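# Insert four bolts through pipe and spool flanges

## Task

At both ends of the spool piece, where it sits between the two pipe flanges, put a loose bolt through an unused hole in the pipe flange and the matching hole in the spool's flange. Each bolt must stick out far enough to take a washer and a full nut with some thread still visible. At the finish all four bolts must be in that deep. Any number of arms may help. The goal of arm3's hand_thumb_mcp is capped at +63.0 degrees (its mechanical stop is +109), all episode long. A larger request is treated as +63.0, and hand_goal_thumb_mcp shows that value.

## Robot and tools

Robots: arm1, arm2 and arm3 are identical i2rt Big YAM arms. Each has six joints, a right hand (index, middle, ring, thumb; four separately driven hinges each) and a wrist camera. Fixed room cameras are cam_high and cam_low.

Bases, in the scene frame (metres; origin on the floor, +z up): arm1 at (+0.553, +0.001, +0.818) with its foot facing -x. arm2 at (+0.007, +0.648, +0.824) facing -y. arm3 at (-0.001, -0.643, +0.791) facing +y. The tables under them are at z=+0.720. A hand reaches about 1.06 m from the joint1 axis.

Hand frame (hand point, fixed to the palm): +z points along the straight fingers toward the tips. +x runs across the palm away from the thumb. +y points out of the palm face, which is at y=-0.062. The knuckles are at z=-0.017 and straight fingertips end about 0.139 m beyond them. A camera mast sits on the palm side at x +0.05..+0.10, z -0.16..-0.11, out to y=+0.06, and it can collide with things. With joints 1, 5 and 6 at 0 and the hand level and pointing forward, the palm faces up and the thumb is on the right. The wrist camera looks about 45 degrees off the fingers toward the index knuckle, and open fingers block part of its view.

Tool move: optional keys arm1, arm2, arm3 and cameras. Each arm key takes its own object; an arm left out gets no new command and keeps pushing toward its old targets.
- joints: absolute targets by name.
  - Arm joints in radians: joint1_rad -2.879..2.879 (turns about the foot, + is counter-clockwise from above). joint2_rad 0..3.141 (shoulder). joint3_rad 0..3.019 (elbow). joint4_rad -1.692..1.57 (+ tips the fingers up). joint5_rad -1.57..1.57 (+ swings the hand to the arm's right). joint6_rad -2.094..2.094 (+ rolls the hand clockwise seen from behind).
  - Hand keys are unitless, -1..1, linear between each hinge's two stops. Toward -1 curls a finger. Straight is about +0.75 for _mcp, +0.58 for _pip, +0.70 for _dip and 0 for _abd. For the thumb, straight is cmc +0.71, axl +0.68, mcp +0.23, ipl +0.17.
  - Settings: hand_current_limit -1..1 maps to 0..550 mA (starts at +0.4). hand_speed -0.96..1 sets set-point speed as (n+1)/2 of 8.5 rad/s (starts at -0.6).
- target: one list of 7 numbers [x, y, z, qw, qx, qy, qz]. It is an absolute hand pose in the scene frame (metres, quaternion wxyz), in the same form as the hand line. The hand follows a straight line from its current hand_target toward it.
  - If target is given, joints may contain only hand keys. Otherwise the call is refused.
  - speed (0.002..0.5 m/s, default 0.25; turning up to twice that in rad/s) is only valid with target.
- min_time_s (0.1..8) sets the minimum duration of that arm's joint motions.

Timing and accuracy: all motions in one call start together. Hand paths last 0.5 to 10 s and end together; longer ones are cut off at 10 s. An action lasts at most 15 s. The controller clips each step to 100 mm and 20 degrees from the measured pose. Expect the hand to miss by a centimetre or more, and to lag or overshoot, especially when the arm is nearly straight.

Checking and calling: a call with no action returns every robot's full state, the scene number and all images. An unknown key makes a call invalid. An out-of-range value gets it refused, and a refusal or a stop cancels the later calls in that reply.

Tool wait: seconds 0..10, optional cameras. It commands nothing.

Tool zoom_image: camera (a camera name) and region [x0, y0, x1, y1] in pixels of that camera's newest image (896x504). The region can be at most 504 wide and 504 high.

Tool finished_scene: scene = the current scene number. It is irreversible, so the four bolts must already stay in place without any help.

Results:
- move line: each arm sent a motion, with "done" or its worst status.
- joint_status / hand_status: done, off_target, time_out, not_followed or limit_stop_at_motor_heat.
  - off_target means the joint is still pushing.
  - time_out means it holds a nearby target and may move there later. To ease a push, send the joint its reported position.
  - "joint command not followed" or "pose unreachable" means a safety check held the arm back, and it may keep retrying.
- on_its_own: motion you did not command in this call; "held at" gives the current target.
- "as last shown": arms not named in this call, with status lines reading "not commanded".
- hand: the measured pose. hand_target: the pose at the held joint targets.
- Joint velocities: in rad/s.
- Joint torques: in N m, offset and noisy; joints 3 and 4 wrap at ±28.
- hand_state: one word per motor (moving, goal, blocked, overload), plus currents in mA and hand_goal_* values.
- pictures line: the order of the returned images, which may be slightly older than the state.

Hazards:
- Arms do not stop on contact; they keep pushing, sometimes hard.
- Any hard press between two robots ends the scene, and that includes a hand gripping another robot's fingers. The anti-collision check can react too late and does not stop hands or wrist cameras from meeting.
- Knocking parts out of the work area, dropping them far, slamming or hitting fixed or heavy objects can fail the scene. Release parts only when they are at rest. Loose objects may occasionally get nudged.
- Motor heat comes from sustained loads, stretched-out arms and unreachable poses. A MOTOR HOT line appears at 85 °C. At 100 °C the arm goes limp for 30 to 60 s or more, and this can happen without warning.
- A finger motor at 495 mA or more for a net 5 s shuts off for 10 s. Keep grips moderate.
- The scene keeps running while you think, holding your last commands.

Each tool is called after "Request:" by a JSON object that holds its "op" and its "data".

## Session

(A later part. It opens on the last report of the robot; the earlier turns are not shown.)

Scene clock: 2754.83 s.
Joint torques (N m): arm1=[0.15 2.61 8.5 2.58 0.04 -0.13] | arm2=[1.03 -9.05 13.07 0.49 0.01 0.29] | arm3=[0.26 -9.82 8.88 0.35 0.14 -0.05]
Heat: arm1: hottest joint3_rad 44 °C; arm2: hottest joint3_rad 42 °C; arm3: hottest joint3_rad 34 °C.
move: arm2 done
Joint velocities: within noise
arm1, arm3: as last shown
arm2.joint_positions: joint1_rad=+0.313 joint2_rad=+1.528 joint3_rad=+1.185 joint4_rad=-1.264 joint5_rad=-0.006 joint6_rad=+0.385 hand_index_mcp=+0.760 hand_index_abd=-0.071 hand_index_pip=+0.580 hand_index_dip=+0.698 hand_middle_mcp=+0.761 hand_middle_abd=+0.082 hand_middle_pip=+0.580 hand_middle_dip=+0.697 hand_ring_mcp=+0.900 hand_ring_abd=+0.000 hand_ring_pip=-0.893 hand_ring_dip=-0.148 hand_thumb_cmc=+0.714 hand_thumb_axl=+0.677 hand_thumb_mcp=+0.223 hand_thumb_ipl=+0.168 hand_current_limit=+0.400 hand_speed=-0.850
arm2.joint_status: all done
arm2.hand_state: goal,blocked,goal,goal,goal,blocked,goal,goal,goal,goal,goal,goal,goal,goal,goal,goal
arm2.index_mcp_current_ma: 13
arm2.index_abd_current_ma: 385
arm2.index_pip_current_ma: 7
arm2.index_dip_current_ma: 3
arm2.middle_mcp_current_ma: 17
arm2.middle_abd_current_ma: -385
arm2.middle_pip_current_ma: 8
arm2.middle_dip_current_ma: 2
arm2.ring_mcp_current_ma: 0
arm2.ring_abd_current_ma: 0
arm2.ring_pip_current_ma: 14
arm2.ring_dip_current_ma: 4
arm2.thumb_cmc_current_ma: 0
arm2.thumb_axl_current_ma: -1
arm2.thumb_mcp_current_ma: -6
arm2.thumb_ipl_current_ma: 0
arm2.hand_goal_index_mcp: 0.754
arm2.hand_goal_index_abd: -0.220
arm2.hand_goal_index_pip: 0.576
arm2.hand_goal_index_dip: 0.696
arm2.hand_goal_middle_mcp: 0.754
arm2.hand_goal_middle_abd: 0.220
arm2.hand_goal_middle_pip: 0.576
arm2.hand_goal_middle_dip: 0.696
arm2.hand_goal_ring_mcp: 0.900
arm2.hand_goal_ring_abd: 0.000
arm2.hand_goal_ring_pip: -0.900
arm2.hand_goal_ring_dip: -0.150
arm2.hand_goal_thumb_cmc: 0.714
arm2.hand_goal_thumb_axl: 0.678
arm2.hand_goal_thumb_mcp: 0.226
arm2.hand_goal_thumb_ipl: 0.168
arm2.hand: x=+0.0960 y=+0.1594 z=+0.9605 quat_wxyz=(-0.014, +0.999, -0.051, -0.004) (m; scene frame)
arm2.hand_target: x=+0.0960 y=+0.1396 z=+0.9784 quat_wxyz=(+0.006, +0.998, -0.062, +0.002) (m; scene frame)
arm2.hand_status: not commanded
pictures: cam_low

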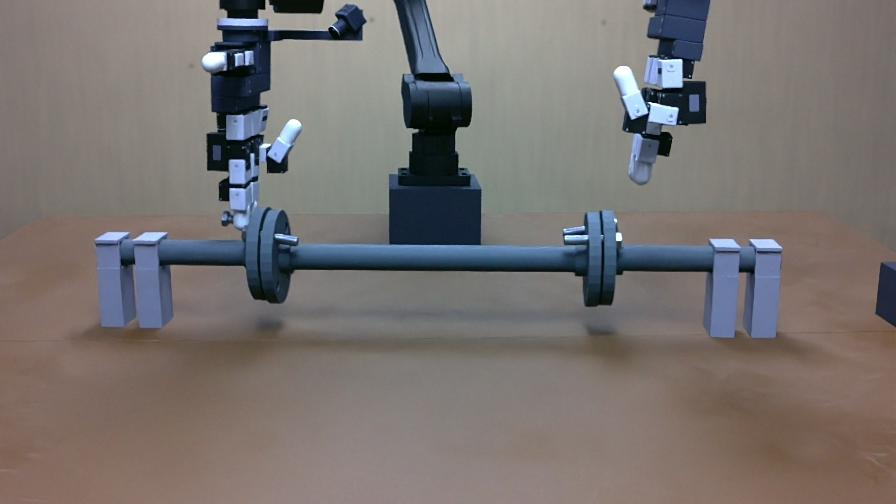

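Request:
{"op": "move", "data": {"arm2": {"joints": {"joint1_rad": 0.324}}}}

Request:
{"op": "move", "data": {"arm2": {"joints": {"joint1_rad": 0.328}}}}

Request:
{"op": "move", "data": {"arm2": {"joints": {"joint1_rad": 0.332}}, "cameras": ["cam_low","cam_high"]}}

Request:
{"op": "zoom_image", "data": {"camera": "cam_low", "region": [210, 205, 310, 255]}}

Request:
{"op": "zoom_image", "data": {"camera": "cam_high", "region": [355, 218, 391, 242]}}

Scene clock: 2761.40 s.
Joint torques (N m): arm1=[0.15 2.55 8.49 2.58 0.04 -0.13] | arm2=[2.2 -9.05 13.07 0.5 0.01 0.29] | arm3=[0.21 -9.88 8.88 0.35 0.14 -0.05]
Heat: arm1: hottest joint3_rad 44 °C; arm2: hottest joint3_rad 43 °C; arm3: hottest joint3_rad 34 °C.
move: arm2 done
Joint velocities: within noise
arm1, arm3: as last shown
arm2.joint_positions: joint1_rad=+0.317 joint2_rad=+1.528 joint3_rad=+1.185 joint4_rad=-1.264 joint5_rad=-0.006 joint6_rad=+0.385 hand_index_mcp=+0.760 hand_index_abd=-0.071 hand_index_pip=+0.580 hand_index_dip=+0.698 hand_middle_mcp=+0.758 hand_middle_abd=+0.083 hand_middle_pip=+0.580 hand_middle_dip=+0.697 hand_ring_mcp=+0.900 hand_ring_abd=+0.000 hand_ring_pip=-0.893 hand_ring_dip=-0.148 hand_thumb_cmc=+0.714 hand_thumb_axl=+0.677 hand_thumb_mcp=+0.223 hand_thumb_ipl=+0.168 hand_current_limit=+0.400 hand_speed=-0.850
arm2.joint_status: all done
arm2.hand_state: goal,blocked,goal,goal,goal,blocked,goal,goal,goal,goal,goal,goal,goal,goal,goal,goal
arm2.index_mcp_current_ma: 13
arm2.index_abd_current_ma: 385
arm2.index_pip_current_ma: 7
arm2.index_dip_current_ma: 3
arm2.middle_mcp_current_ma: 8
arm2.middle_abd_current_ma: -385
arm2.middle_pip_current_ma: 8
arm2.middle_dip_current_ma: 2
arm2.ring_mcp_current_ma: 0
arm2.ring_abd_current_ma: 0
arm2.ring_pip_current_ma: 14
arm2.ring_dip_current_ma: 4
arm2.thumb_cmc_current_ma: 0
arm2.thumb_axl_current_ma: -1
arm2.thumb_mcp_current_ma: -6
arm2.thumb_ipl_current_ma: 0
arm2.hand_goal_index_mcp: 0.754
arm2.hand_goal_index_abd: -0.220
arm2.hand_goal_index_pip: 0.576
arm2.hand_goal_index_dip: 0.696
arm2.hand_goal_middle_mcp: 0.754
arm2.hand_goal_middle_abd: 0.220
arm2.hand_goal_middle_pip: 0.576
arm2.hand_goal_middle_dip: 0.696
arm2.hand_goal_ring_mcp: 0.900
arm2.hand_goal_ring_abd: 0.000
arm2.hand_goal_ring_pip: -0.900
arm2.hand_goal_ring_dip: -0.150
arm2.hand_goal_thumb_cmc: 0.714
arm2.hand_goal_thumb_axl: 0.678
arm2.hand_goal_thumb_mcp: 0.226
arm2.hand_goal_thumb_ipl: 0.168
arm2.hand: x=+0.0983 y=+0.1598 z=+0.9605 quat_wxyz=(-0.014, +0.999, -0.048, -0.004) (m; scene frame)
arm2.hand_target: x=+0.1063 y=+0.1415 z=+0.9784 quat_wxyz=(+0.006, +0.999, -0.052, +0.002) (m; scene frame)
arm2.hand_status: not commanded
pictures: none

Scene clock: 2761.80 s.
Joint torques (N m): arm1=[0.15 2.61 8.49 2.59 0.03 -0.13] | arm2=[2.26 -9.05 13.08 0.5 0.01 0.29] | arm3=[0.26 -9.82 8.9 0.35 0.15 -0.05]
Heat: arm1: hottest joint3_rad 44 °C; arm2: hottest joint3_rad 43 °C; arm3: hottest joint3_rad 34 °C.
move: arm2 done
Joint velocities: within noise
arm1, arm3: as last shown
arm2.joint_positions: joint1_rad=+0.321 joint2_rad=+1.528 joint3_rad=+1.185 joint4_rad=-1.264 joint5_rad=-0.006 joint6_rad=+0.385 hand_index_mcp=+0.760 hand_index_abd=-0.071 hand_index_pip=+0.580 hand_index_dip=+0.698 hand_middle_mcp=+0.758 hand_middle_abd=+0.083 hand_middle_pip=+0.580 hand_middle_dip=+0.697 hand_ring_mcp=+0.900 hand_ring_abd=+0.000 hand_ring_pip=-0.893 hand_ring_dip=-0.148 hand_thumb_cmc=+0.714 hand_thumb_axl=+0.677 hand_thumb_mcp=+0.223 hand_thumb_ipl=+0.168 hand_current_limit=+0.400 hand_speed=-0.850
arm2.joint_status: all done
arm2.hand_state: goal,blocked,goal,goal,goal,blocked,goal,goal,goal,goal,goal,goal,goal,goal,goal,goal
arm2.index_mcp_current_ma: 13
arm2.index_abd_current_ma: 385
arm2.index_pip_current_ma: 7
arm2.index_dip_current_ma: 3
arm2.middle_mcp_current_ma: 8
arm2.middle_abd_current_ma: -385
arm2.middle_pip_current_ma: 8
arm2.middle_dip_current_ma: 2
arm2.ring_mcp_current_ma: 0
arm2.ring_abd_current_ma: 0
arm2.ring_pip_current_ma: 14
arm2.ring_dip_current_ma: 4
arm2.thumb_cmc_current_ma: 0
arm2.thumb_axl_current_ma: -1
arm2.thumb_mcp_current_ma: -6
arm2.thumb_ipl_current_ma: 0
arm2.hand_goal_index_mcp: 0.754
arm2.hand_goal_index_abd: -0.220
arm2.hand_goal_index_pip: 0.576
arm2.hand_goal_index_dip: 0.696
arm2.hand_goal_middle_mcp: 0.754
arm2.hand_goal_middle_abd: 0.220
arm2.hand_goal_middle_pip: 0.576
arm2.hand_goal_middle_dip: 0.696
arm2.hand_goal_ring_mcp: 0.900
arm2.hand_goal_ring_abd: 0.000
arm2.hand_goal_ring_pip: -0.900
arm2.hand_goal_ring_dip: -0.150
arm2.hand_goal_thumb_cmc: 0.714
arm2.hand_goal_thumb_axl: 0.678
arm2.hand_goal_thumb_mcp: 0.226
arm2.hand_goal_thumb_ipl: 0.168
arm2.hand: x=+0.0999 y=+0.1602 z=+0.9605 quat_wxyz=(-0.014, +0.999, -0.047, -0.004) (m; scene frame)
arm2.hand_target: x=+0.1083 y=+0.1419 z=+0.9783 quat_wxyz=(+0.006, +0.999, -0.050, +0.002) (m; scene frame)
arm2.hand_status: not commanded
pictures: none

Scene clock: 2762.13 s.
Joint torques (N m): arm1=[0.15 2.61 8.49 2.59 0.03 -0.13] | arm2=[2.37 -9.05 13.08 0.49 -0.03 0.29] | arm3=[0.26 -9.82 8.88 0.38 0.15 -0.05]
Heat: arm1: hottest joint3_rad 44 °C; arm2: hottest joint3_rad 43 °C; arm3: hottest joint3_rad 34 °C.
move: arm2 done
Joint velocities: within noise
arm1, arm3: as last shown
arm2.joint_positions: joint1_rad=+0.323 joint2_rad=+1.528 joint3_rad=+1.185 joint4_rad=-1.264 joint5_rad=-0.005 joint6_rad=+0.385 hand_index_mcp=+0.760 hand_index_abd=-0.071 hand_index_pip=+0.580 hand_index_dip=+0.698 hand_middle_mcp=+0.756 hand_middle_abd=+0.083 hand_middle_pip=+0.579 hand_middle_dip=+0.697 hand_ring_mcp=+0.900 hand_ring_abd=+0.000 hand_ring_pip=-0.893 hand_ring_dip=-0.148 hand_thumb_cmc=+0.714 hand_thumb_axl=+0.677 hand_thumb_mcp=+0.223 hand_thumb_ipl=+0.168 hand_current_limit=+0.400 hand_speed=-0.850
arm2.joint_status: all done
arm2.hand_state: goal,blocked,goal,goal,goal,blocked,goal,goal,goal,goal,goal,goal,goal,goal,goal,goal
arm2.index_mcp_current_ma: 13
arm2.index_abd_current_ma: 385
arm2.index_pip_current_ma: 7
arm2.index_dip_current_ma: 3
arm2.middle_mcp_current_ma: 4
arm2.middle_abd_current_ma: -385
arm2.middle_pip_current_ma: 6
arm2.middle_dip_current_ma: 2
arm2.ring_mcp_current_ma: 0
arm2.ring_abd_current_ma: 0
arm2.ring_pip_current_ma: 14
arm2.ring_dip_current_ma: 4
arm2.thumb_cmc_current_ma: 0
arm2.thumb_axl_current_ma: -1
arm2.thumb_mcp_current_ma: -6
arm2.thumb_ipl_current_ma: 0
arm2.hand_goal_index_mcp: 0.754
arm2.hand_goal_index_abd: -0.220
arm2.hand_goal_index_pip: 0.576
arm2.hand_goal_index_dip: 0.696
arm2.hand_goal_middle_mcp: 0.754
arm2.hand_goal_middle_abd: 0.220
arm2.hand_goal_middle_pip: 0.576
arm2.hand_goal_middle_dip: 0.696
arm2.hand_goal_ring_mcp: 0.900
arm2.hand_goal_ring_abd: 0.000
arm2.hand_goal_ring_pip: -0.900
arm2.hand_goal_ring_dip: -0.150
arm2.hand_goal_thumb_cmc: 0.714
arm2.hand_goal_thumb_axl: 0.678
arm2.hand_goal_thumb_mcp: 0.226
arm2.hand_goal_thumb_ipl: 0.168
arm2.hand: x=+0.1011 y=+0.1604 z=+0.9603 quat_wxyz=(-0.014, +0.999, -0.045, -0.005) (m; scene frame)
arm2.hand_target: x=+0.1104 y=+0.1423 z=+0.9783 quat_wxyz=(+0.006, +0.999, -0.048, +0.002) (m; scene frame)
arm2.hand_status: not commanded
pictures: cam_high, cam_low

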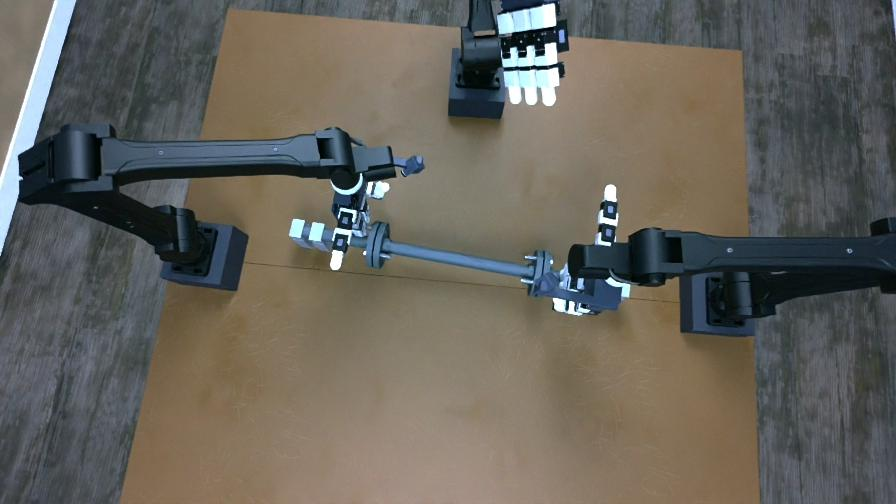

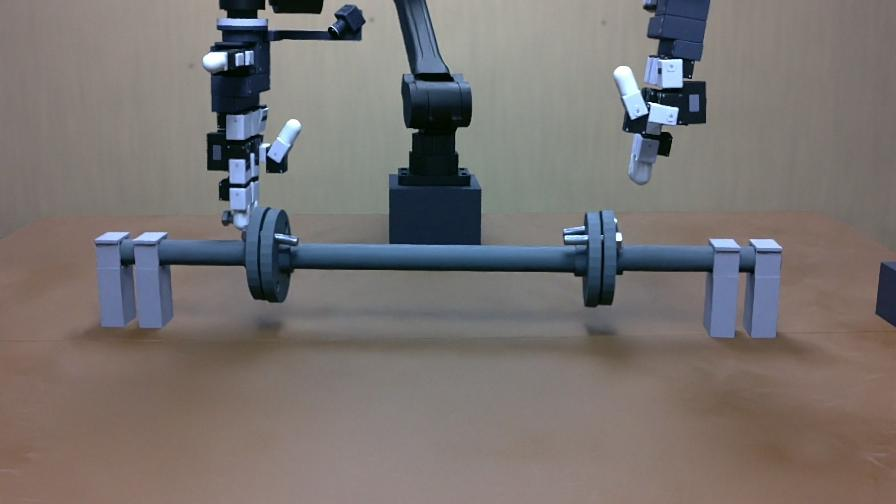

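Scaled by 5.040.

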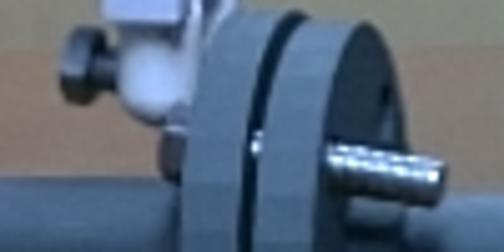

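Scaled by 14.000.

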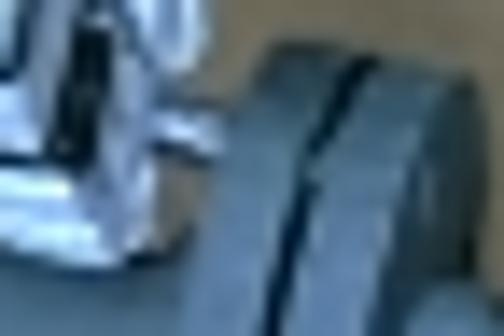

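Request:
{"op": "move", "data": {"arm2": {"joints": {"joint1_rad": 0.302}}}}

Request:
{"op": "move", "data": {"arm2": {"joints": {"joint1_rad": 0.298}}}}

Request:
{"op": "move", "data": {"arm2": {"joints": {"joint1_rad": 0.294}}, "cameras": ["cam_low","cam_high"]}}

Request:
{"op": "zoom_image", "data": {"camera": "cam_low", "region": [210, 205, 310, 255]}}

Request:
{"op": "zoom_image", "data": {"camera": "cam_high", "region": [355, 218, 391, 242]}}

Scene clock: 2808.50 s.
Joint torques (N m): arm1=[0.21 2.55 8.5 2.58 0.03 -0.13] | arm2=[1.08 -9.11 12.98 0.49 0.09 0.29] | arm3=[0.21 -9.93 8.9 0.36 0.14 -0.05]
Heat: arm1: hottest joint3_rad 44 °C; arm2: hottest joint3_rad 44 °C; arm3: hottest joint3_rad 34 °C.
move: arm2 done
Joint velocities: within noise
arm1, arm3: as last shown
arm2.joint_positions: joint1_rad=+0.310 joint2_rad=+1.528 joint3_rad=+1.187 joint4_rad=-1.264 joint5_rad=-0.008 joint6_rad=+0.385 hand_index_mcp=+0.759 hand_index_abd=-0.071 hand_index_pip=+0.580 hand_index_dip=+0.698 hand_middle_mcp=+0.762 hand_middle_abd=+0.083 hand_middle_pip=+0.580 hand_middle_dip=+0.697 hand_ring_mcp=+0.900 hand_ring_abd=+0.000 hand_ring_pip=-0.893 hand_ring_dip=-0.148 hand_thumb_cmc=+0.714 hand_thumb_axl=+0.677 hand_thumb_mcp=+0.223 hand_thumb_ipl=+0.168 hand_current_limit=+0.400 hand_speed=-0.850
arm2.joint_status: all done
arm2.hand_state: goal,blocked,goal,goal,goal,blocked,goal,goal,goal,goal,goal,goal,goal,goal,goal,goal
arm2.index_mcp_current_ma: 11
arm2.index_abd_current_ma: 385
arm2.index_pip_current_ma: 7
arm2.index_dip_current_ma: 3
arm2.middle_mcp_current_ma: 18
arm2.middle_abd_current_ma: -385
arm2.middle_pip_current_ma: 9
arm2.middle_dip_current_ma: 2
arm2.ring_mcp_current_ma: 0
arm2.ring_abd_current_ma: 0
arm2.ring_pip_current_ma: 14
arm2.ring_dip_current_ma: 4
arm2.thumb_cmc_current_ma: 0
arm2.thumb_axl_current_ma: -1
arm2.thumb_mcp_current_ma: -6
arm2.thumb_ipl_current_ma: 0
arm2.hand_goal_index_mcp: 0.754
arm2.hand_goal_index_abd: -0.220
arm2.hand_goal_index_pip: 0.576
arm2.hand_goal_index_dip: 0.696
arm2.hand_goal_middle_mcp: 0.754
arm2.hand_goal_middle_abd: 0.220
arm2.hand_goal_middle_pip: 0.576
arm2.hand_goal_middle_dip: 0.696
arm2.hand_goal_ring_mcp: 0.900
arm2.hand_goal_ring_abd: 0.000
arm2.hand_goal_ring_pip: -0.900
arm2.hand_goal_ring_dip: -0.150
arm2.hand_goal_thumb_cmc: 0.714
arm2.hand_goal_thumb_axl: 0.678
arm2.hand_goal_thumb_mcp: 0.226
arm2.hand_goal_thumb_ipl: 0.168
arm2.hand: x=+0.0950 y=+0.1589 z=+0.9607 quat_wxyz=(-0.014, +0.999, -0.052, -0.003) (m; scene frame)
arm2.hand_target: x=+0.0951 y=+0.1394 z=+0.9784 quat_wxyz=(+0.006, +0.998, -0.063, +0.002) (m; scene frame)
arm2.hand_status: not commanded
pictures: none

Scene clock: 2808.83 s.
Joint torques (N m): arm1=[0.21 2.61 8.5 2.59 0.04 -0.13] | arm2=[0.85 -9.11 12.97 0.49 0.13 0.29] | arm3=[0.26 -9.82 8.9 0.35 0.15 -0.05]
Heat: arm1: hottest joint3_rad 44 °C; arm2: hottest joint3_rad 44 °C; arm3: hottest joint3_rad 34 °C.
move: arm2 done
Joint velocities: within noise
arm1, arm3: as last shown
arm2.joint_positions: joint1_rad=+0.309 joint2_rad=+1.528 joint3_rad=+1.187 joint4_rad=-1.264 joint5_rad=-0.008 joint6_rad=+0.385 hand_index_mcp=+0.759 hand_index_abd=-0.071 hand_index_pip=+0.580 hand_index_dip=+0.698 hand_middle_mcp=+0.762 hand_middle_abd=+0.083 hand_middle_pip=+0.580 hand_middle_dip=+0.697 hand_ring_mcp=+0.900 hand_ring_abd=+0.000 hand_ring_pip=-0.893 hand_ring_dip=-0.148 hand_thumb_cmc=+0.714 hand_thumb_axl=+0.677 hand_thumb_mcp=+0.223 hand_thumb_ipl=+0.168 hand_current_limit=+0.400 hand_speed=-0.850
arm2.joint_status: all done
arm2.hand_state: goal,blocked,goal,goal,goal,blocked,goal,goal,goal,goal,goal,goal,goal,goal,goal,goal
arm2.index_mcp_current_ma: 11
arm2.index_abd_current_ma: 385
arm2.index_pip_current_ma: 7
arm2.index_dip_current_ma: 3
arm2.middle_mcp_current_ma: 18
arm2.middle_abd_current_ma: -385
arm2.middle_pip_current_ma: 9
arm2.middle_dip_current_ma: 2
arm2.ring_mcp_current_ma: 0
arm2.ring_abd_current_ma: 0
arm2.ring_pip_current_ma: 14
arm2.ring_dip_current_ma: 4
arm2.thumb_cmc_current_ma: 0
arm2.thumb_axl_current_ma: -1
arm2.thumb_mcp_current_ma: -6
arm2.thumb_ipl_current_ma: 0
arm2.hand_goal_index_mcp: 0.754
arm2.hand_goal_index_abd: -0.220
arm2.hand_goal_index_pip: 0.576
arm2.hand_goal_index_dip: 0.696
arm2.hand_goal_middle_mcp: 0.754
arm2.hand_goal_middle_abd: 0.220
arm2.hand_goal_middle_pip: 0.576
arm2.hand_goal_middle_dip: 0.696
arm2.hand_goal_ring_mcp: 0.900
arm2.hand_goal_ring_abd: 0.000
arm2.hand_goal_ring_pip: -0.900
arm2.hand_goal_ring_dip: -0.150
arm2.hand_goal_thumb_cmc: 0.714
arm2.hand_goal_thumb_axl: 0.678
arm2.hand_goal_thumb_mcp: 0.226
arm2.hand_goal_thumb_ipl: 0.168
arm2.hand: x=+0.0947 y=+0.1588 z=+0.9606 quat_wxyz=(-0.014, +0.999, -0.052, -0.003) (m; scene frame)
arm2.hand_target: x=+0.0931 y=+0.1391 z=+0.9784 quat_wxyz=(+0.006, +0.998, -0.065, +0.002) (m; scene frame)
arm2.hand_status: not commanded
pictures: none

Scene clock: 2809.27 s.
Joint torques (N m): arm1=[0.15 2.55 8.5 2.59 0.03 -0.13] | arm2=[0.79 -9.11 12.97 0.49 0.21 0.29] | arm3=[0.21 -9.88 8.9 0.35 0.14 -0.05]
Heat: arm1: hottest joint3_rad 44 °C; arm2: hottest joint3_rad 44 °C; arm3: hottest joint3_rad 34 °C.
move: arm2 done
Joint velocities: within noise
arm1, arm3: as last shown
arm2.joint_positions: joint1_rad=+0.305 joint2_rad=+1.529 joint3_rad=+1.187 joint4_rad=-1.264 joint5_rad=-0.010 joint6_rad=+0.385 hand_index_mcp=+0.759 hand_index_abd=-0.071 hand_index_pip=+0.580 hand_index_dip=+0.698 hand_middle_mcp=+0.763 hand_middle_abd=+0.083 hand_middle_pip=+0.581 hand_middle_dip=+0.698 hand_ring_mcp=+0.900 hand_ring_abd=+0.000 hand_ring_pip=-0.893 hand_ring_dip=-0.148 hand_thumb_cmc=+0.714 hand_thumb_axl=+0.677 hand_thumb_mcp=+0.223 hand_thumb_ipl=+0.168 hand_current_limit=+0.400 hand_speed=-0.850
arm2.joint_status: all done
arm2.hand_state: goal,blocked,goal,goal,goal,blocked,goal,goal,goal,goal,goal,goal,goal,goal,goal,goal
arm2.index_mcp_current_ma: 11
arm2.index_abd_current_ma: 385
arm2.index_pip_current_ma: 7
arm2.index_dip_current_ma: 3
arm2.middle_mcp_current_ma: 22
arm2.middle_abd_current_ma: -385
arm2.middle_pip_current_ma: 10
arm2.middle_dip_current_ma: 3
arm2.ring_mcp_current_ma: 0
arm2.ring_abd_current_ma: 0
arm2.ring_pip_current_ma: 14
arm2.ring_dip_current_ma: 4
arm2.thumb_cmc_current_ma: 0
arm2.thumb_axl_current_ma: -1
arm2.thumb_mcp_current_ma: -6
arm2.thumb_ipl_current_ma: 0
arm2.hand_goal_index_mcp: 0.754
arm2.hand_goal_index_abd: -0.220
arm2.hand_goal_index_pip: 0.576
arm2.hand_goal_index_dip: 0.696
arm2.hand_goal_middle_mcp: 0.754
arm2.hand_goal_middle_abd: 0.220
arm2.hand_goal_middle_pip: 0.576
arm2.hand_goal_middle_dip: 0.696
arm2.hand_goal_ring_mcp: 0.900
arm2.hand_goal_ring_abd: 0.000
arm2.hand_goal_ring_pip: -0.900
arm2.hand_goal_ring_dip: -0.150
arm2.hand_goal_thumb_cmc: 0.714
arm2.hand_goal_thumb_axl: 0.678
arm2.hand_goal_thumb_mcp: 0.226
arm2.hand_goal_thumb_ipl: 0.168
arm2.hand: x=+0.0934 y=+0.1586 z=+0.9604 quat_wxyz=(-0.015, +0.998, -0.054, -0.002) (m; scene frame)
arm2.hand_target: x=+0.0910 y=+0.1387 z=+0.9784 quat_wxyz=(+0.006, +0.998, -0.067, +0.002) (m; scene frame)
arm2.hand_status: not commanded
pictures: cam_high, cam_low

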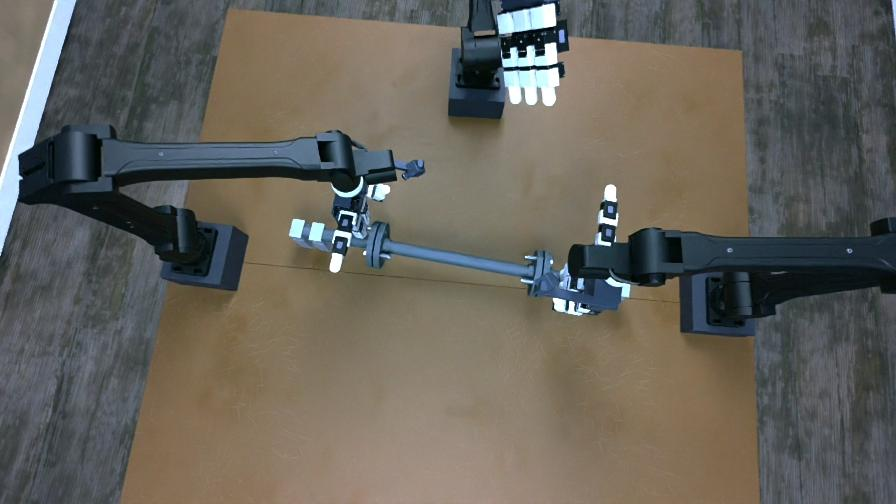

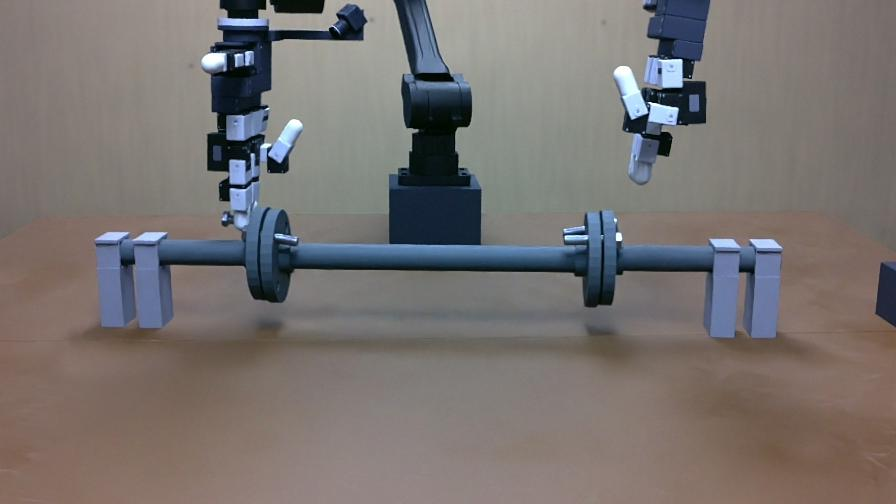

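Scaled by 5.040.

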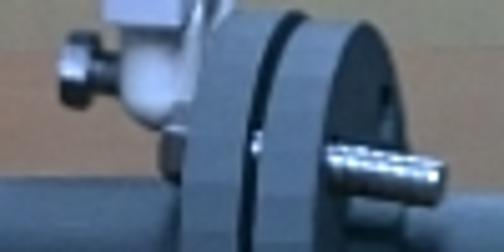

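Scaled by 14.000.

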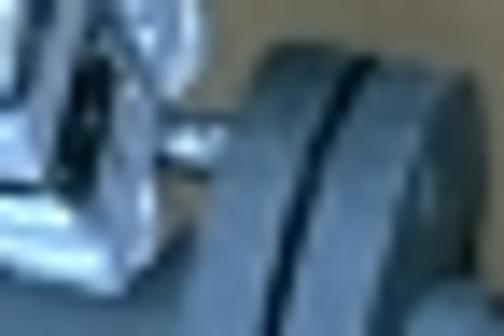

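Request:
{"op": "move", "data": {"arm2": {"joints": {"joint1_rad": 0.321, "joint3_rad": 1.184, "joint4_rad": -1.251}}, "cameras": ["cam_low"]}}

Request:
{"op": "zoom_image", "data": {"camera": "cam_low", "region": [210, 205, 310, 255]}}

Request:
{"op": "move", "data": {"arm2": {"joints": {"joint3_rad": 1.179, "joint4_rad": -1.246}}}}

Request:
{"op": "move", "data": {"arm2": {"joints": {"joint3_rad": 1.174, "joint4_rad": -1.241}}, "cameras": ["cam_low"]}}

Request:
{"op": "zoom_image", "data": {"camera": "cam_low", "region": [210, 205, 310, 255]}}

Scene clock: 2825.97 s.
Joint torques (N m): arm1=[0.21 2.55 8.5 2.59 0.03 -0.13] | arm2=[2.08 -9.11 8.42 1.05 0.08 0.29] | arm3=[0.26 -9.82 8.9 0.36 0.14 -0.05]
Heat: arm1: hottest joint3_rad 44 °C; arm2: hottest joint3_rad 43 °C; arm3: hottest joint3_rad 34 °C.
move: arm2 done
Joint velocities: within noise
arm1.joint_positions: joint1_rad=+0.178 joint2_rad=+0.618 joint3_rad=+1.371 joint4_rad=-1.335 joint5_rad=-0.100 joint6_rad=+1.129 hand_index_mcp=+0.754 hand_index_abd=+0.000 hand_index_pip=+0.577 hand_index_dip=+0.696 hand_middle_mcp=+0.754 hand_middle_abd=+0.000 hand_middle_pip=+0.577 hand_middle_dip=+0.696 hand_ring_mcp=+0.754 hand_ring_abd=+0.000 hand_ring_pip=+0.577 hand_ring_dip=+0.696 hand_thumb_cmc=+0.714 hand_thumb_axl=+0.677 hand_thumb_mcp=+0.226 hand_thumb_ipl=+0.168 hand_current_limit=+0.400 hand_speed=-0.600
arm1.joint_status: not commanded
arm1.hand_state: goal,goal,goal,goal,goal,goal,goal,goal,goal,goal,goal,goal,goal,goal,goal,goal
arm1.index_mcp_current_ma: 0
arm1.index_abd_current_ma: 0
arm1.index_pip_current_ma: 0
arm1.index_dip_current_ma: 0
arm1.middle_mcp_current_ma: 0
arm1.middle_abd_current_ma: 0
arm1.middle_pip_current_ma: 0
arm1.middle_dip_current_ma: 0
arm1.ring_mcp_current_ma: 0
arm1.ring_abd_current_ma: 0
arm1.ring_pip_current_ma: 0
arm1.ring_dip_current_ma: 0
arm1.thumb_cmc_current_ma: 0
arm1.thumb_axl_current_ma: 0
arm1.thumb_mcp_current_ma: 0
arm1.thumb_ipl_current_ma: 0
arm1.hand_goal_index_mcp: 0.754
arm1.hand_goal_index_abd: 0.000
arm1.hand_goal_index_pip: 0.576
arm1.hand_goal_index_dip: 0.696
arm1.hand_goal_middle_mcp: 0.754
arm1.hand_goal_middle_abd: 0.000
arm1.hand_goal_middle_pip: 0.576
arm1.hand_goal_middle_dip: 0.696
arm1.hand_goal_ring_mcp: 0.754
arm1.hand_goal_ring_abd: 0.000
arm1.hand_goal_ring_pip: 0.576
arm1.hand_goal_ring_dip: 0.696
arm1.hand_goal_thumb_cmc: 0.714
arm1.hand_goal_thumb_axl: 0.678
arm1.hand_goal_thumb_mcp: 0.226
arm1.hand_goal_thumb_ipl: 0.168
arm1.hand: x=+0.2884 y=+0.0097 z=+1.3567 quat_wxyz=(+0.472, +0.306, -0.827, -0.016) (m; scene frame)
arm1.hand_target: x=+0.2908 y=+0.0100 z=+1.3693 quat_wxyz=(+0.484, +0.304, -0.820, -0.018) (m; scene frame)
arm1.hand_status: not commanded
arm2.joint_positions: joint1_rad=+0.315 joint2_rad=+1.529 joint3_rad=+1.183 joint4_rad=-1.262 joint5_rad=-0.007 joint6_rad=+0.385 hand_index_mcp=+0.756 hand_index_abd=-0.071 hand_index_pip=+0.579 hand_index_dip=+0.698 hand_middle_mcp=+0.755 hand_middle_abd=+0.083 hand_middle_pip=+0.578 hand_middle_dip=+0.698 hand_ring_mcp=+0.900 hand_ring_abd=+0.000 hand_ring_pip=-0.893 hand_ring_dip=-0.148 hand_thumb_cmc=+0.714 hand_thumb_axl=+0.677 hand_thumb_mcp=+0.223 hand_thumb_ipl=+0.168 hand_current_limit=+0.400 hand_speed=-0.850
arm2.joint_status: all done
arm2.hand_state: goal,blocked,goal,goal,goal,blocked,goal,goal,goal,goal,goal,goal,goal,goal,goal,goal
arm2.index_mcp_current_ma: 3
arm2.index_abd_current_ma: 385
arm2.index_pip_current_ma: 6
arm2.index_dip_current_ma: 3
arm2.middle_mcp_current_ma: 2
arm2.middle_abd_current_ma: -385
arm2.middle_pip_current_ma: 4
arm2.middle_dip_current_ma: 3
arm2.ring_mcp_current_ma: 0
arm2.ring_abd_current_ma: 0
arm2.ring_pip_current_ma: 14
arm2.ring_dip_current_ma: 4
arm2.thumb_cmc_current_ma: 0
arm2.thumb_axl_current_ma: -1
arm2.thumb_mcp_current_ma: -6
arm2.thumb_ipl_current_ma: 0
arm2.hand_goal_index_mcp: 0.754
arm2.hand_goal_index_abd: -0.220
arm2.hand_goal_index_pip: 0.576
arm2.hand_goal_index_dip: 0.696
arm2.hand_goal_middle_mcp: 0.754
arm2.hand_goal_middle_abd: 0.220
arm2.hand_goal_middle_pip: 0.576
arm2.hand_goal_middle_dip: 0.696
arm2.hand_goal_ring_mcp: 0.900
arm2.hand_goal_ring_abd: 0.000
arm2.hand_goal_ring_pip: -0.900
arm2.hand_goal_ring_dip: -0.150
arm2.hand_goal_thumb_cmc: 0.714
arm2.hand_goal_thumb_axl: 0.678
arm2.hand_goal_thumb_mcp: 0.226
arm2.hand_goal_thumb_ipl: 0.168
arm2.hand: x=+0.0975 y=+0.1601 z=+0.9591 quat_wxyz=(-0.015, +0.999, -0.049, -0.004) (m; scene frame)
arm2.hand_target: x=+0.0995 y=+0.1579 z=+0.9546 quat_wxyz=(-0.014, +0.998, -0.054, -0.005) (m; scene frame)
arm2.hand_status: not commanded
arm3.joint_positions: joint1_rad=+0.043 joint2_rad=+1.266 joint3_rad=+1.206 joint4_rad=-1.338 joint5_rad=+0.000 joint6_rad=+0.151 hand_index_mcp=+0.753 hand_index_abd=-0.076 hand_index_pip=+0.577 hand_index_dip=+0.699 hand_middle_mcp=+0.759 hand_middle_abd=+0.116 hand_middle_pip=+0.580 hand_middle_dip=+0.699 hand_ring_mcp=+0.900 hand_ring_abd=+0.001 hand_ring_pip=-0.894 hand_ring_dip=-0.147 hand_thumb_cmc=+0.715 hand_thumb_axl=+0.677 hand_thumb_mcp=+0.223 hand_thumb_ipl=+0.168 hand_current_limit=+0.400 hand_speed=-0.850
arm3.joint_status: not commanded
arm3.hand_state: goal,blocked,goal,goal,goal,blocked,goal,goal,goal,goal,goal,goal,goal,goal,goal,goal
arm3.index_mcp_current_ma: 0
arm3.index_abd_current_ma: 59
arm3.index_pip_current_ma: 0
arm3.index_dip_current_ma: 0
arm3.middle_mcp_current_ma: 1
arm3.middle_abd_current_ma: -10
arm3.middle_pip_current_ma: 0
arm3.middle_dip_current_ma: 0
arm3.ring_mcp_current_ma: 0
arm3.ring_abd_current_ma: 0
arm3.ring_pip_current_ma: 1
arm3.ring_dip_current_ma: 0
arm3.thumb_cmc_current_ma: 0
arm3.thumb_axl_current_ma: 0
arm3.thumb_mcp_current_ma: 0
arm3.thumb_ipl_current_ma: 0
arm3.hand_goal_index_mcp: 0.754
arm3.hand_goal_index_abd: -0.140
arm3.hand_goal_index_pip: 0.576
arm3.hand_goal_index_dip: 0.696
arm3.hand_goal_middle_mcp: 0.754
arm3.hand_goal_middle_abd: 0.140
arm3.hand_goal_middle_pip: 0.576
arm3.hand_goal_middle_dip: 0.696
arm3.hand_goal_ring_mcp: 0.900
arm3.hand_goal_ring_abd: 0.000
arm3.hand_goal_ring_pip: -0.900
arm3.hand_goal_ring_dip: -0.150
arm3.hand_goal_thumb_cmc: 0.714
arm3.hand_goal_thumb_axl: 0.678
arm3.hand_goal_thumb_mcp: 0.226
arm3.hand_goal_thumb_ipl: 0.168
arm3.hand: x=+0.0105 y=-0.1658 z=+1.0515 quat_wxyz=(-0.010, +0.049, +0.995, +0.087) (m; scene frame)
arm3.hand_target: x=+0.0098 y=-0.1711 z=+1.0551 quat_wxyz=(-0.009, +0.050, +0.995, +0.089) (m; scene frame)
arm3.hand_status: not commanded
pictures: cam_low

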